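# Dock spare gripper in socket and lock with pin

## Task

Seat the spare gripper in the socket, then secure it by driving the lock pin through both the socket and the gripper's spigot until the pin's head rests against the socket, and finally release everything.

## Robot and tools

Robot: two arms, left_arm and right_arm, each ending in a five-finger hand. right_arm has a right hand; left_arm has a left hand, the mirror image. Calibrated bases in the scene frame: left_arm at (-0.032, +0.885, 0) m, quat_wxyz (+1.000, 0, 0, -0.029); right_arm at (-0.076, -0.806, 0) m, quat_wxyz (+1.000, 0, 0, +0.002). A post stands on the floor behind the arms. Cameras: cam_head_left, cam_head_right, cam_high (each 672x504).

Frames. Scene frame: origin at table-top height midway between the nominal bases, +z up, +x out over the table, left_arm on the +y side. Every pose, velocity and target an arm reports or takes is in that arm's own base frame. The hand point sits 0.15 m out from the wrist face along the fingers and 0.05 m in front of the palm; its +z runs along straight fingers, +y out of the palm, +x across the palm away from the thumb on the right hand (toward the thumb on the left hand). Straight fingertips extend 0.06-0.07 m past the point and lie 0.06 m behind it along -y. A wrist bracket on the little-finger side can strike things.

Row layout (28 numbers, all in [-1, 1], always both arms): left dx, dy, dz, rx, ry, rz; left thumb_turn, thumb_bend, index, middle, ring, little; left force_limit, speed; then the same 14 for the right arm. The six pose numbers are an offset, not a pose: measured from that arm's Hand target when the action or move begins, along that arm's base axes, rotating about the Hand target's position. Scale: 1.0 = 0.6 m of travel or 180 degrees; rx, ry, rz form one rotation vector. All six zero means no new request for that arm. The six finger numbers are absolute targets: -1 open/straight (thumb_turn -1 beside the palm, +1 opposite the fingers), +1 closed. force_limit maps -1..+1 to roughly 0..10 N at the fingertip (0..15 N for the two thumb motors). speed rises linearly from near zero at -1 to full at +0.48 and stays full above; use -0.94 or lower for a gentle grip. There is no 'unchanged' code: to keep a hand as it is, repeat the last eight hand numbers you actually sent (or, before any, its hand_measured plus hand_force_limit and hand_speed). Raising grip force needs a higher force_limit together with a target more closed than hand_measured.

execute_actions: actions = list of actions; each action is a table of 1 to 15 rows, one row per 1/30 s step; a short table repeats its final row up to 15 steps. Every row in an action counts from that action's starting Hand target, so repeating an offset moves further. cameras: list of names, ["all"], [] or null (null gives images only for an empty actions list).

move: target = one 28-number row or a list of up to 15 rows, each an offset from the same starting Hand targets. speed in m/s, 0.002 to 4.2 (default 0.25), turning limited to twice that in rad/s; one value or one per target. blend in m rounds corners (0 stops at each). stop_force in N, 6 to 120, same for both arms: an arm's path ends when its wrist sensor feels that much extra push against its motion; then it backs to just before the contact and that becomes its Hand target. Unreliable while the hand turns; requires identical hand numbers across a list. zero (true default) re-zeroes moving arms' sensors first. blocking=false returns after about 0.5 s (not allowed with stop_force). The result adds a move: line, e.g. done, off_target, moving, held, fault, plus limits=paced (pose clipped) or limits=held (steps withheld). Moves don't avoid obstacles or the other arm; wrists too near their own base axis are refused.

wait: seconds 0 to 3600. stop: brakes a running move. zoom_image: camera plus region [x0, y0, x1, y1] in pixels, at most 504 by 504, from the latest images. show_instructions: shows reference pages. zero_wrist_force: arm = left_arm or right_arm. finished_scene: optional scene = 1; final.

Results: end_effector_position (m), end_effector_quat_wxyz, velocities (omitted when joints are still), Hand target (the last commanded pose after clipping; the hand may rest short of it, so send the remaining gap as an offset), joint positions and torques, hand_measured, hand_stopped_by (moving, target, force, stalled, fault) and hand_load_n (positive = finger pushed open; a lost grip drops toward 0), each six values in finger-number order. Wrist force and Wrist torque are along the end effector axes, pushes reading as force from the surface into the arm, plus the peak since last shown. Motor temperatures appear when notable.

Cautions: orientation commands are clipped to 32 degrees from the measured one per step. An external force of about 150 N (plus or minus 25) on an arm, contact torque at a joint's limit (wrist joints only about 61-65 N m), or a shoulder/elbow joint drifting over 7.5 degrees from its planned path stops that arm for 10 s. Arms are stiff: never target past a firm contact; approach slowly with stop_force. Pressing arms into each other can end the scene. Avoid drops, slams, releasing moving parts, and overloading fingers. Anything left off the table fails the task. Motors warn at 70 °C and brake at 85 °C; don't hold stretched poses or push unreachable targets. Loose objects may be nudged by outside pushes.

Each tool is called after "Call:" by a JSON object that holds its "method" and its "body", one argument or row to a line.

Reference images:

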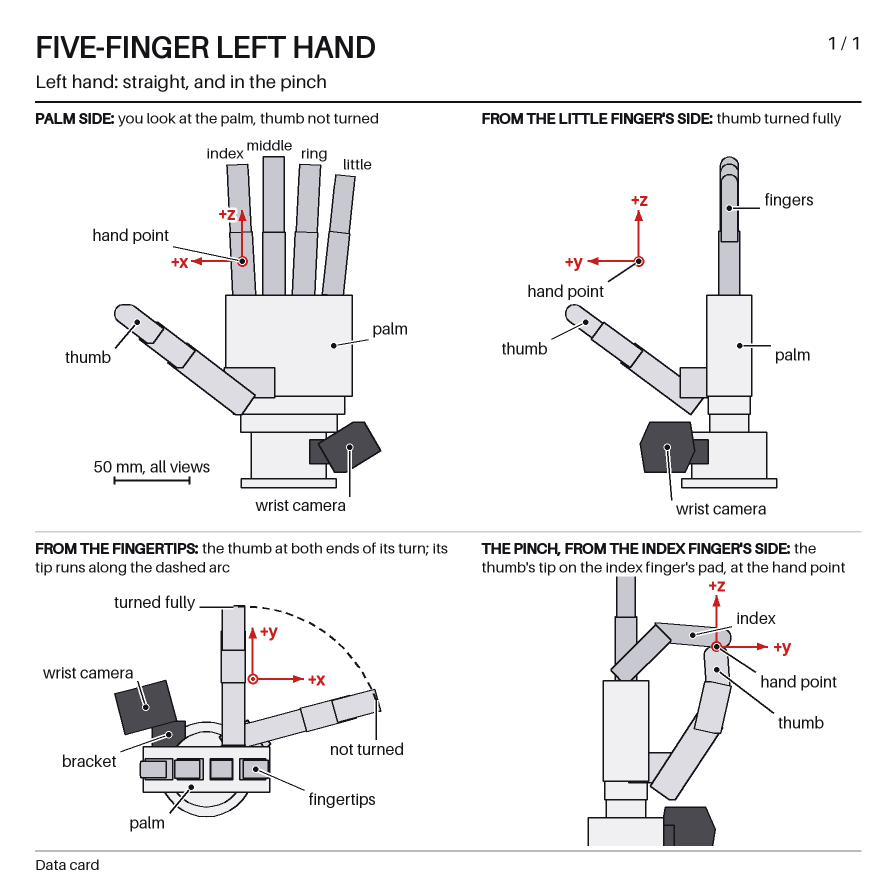

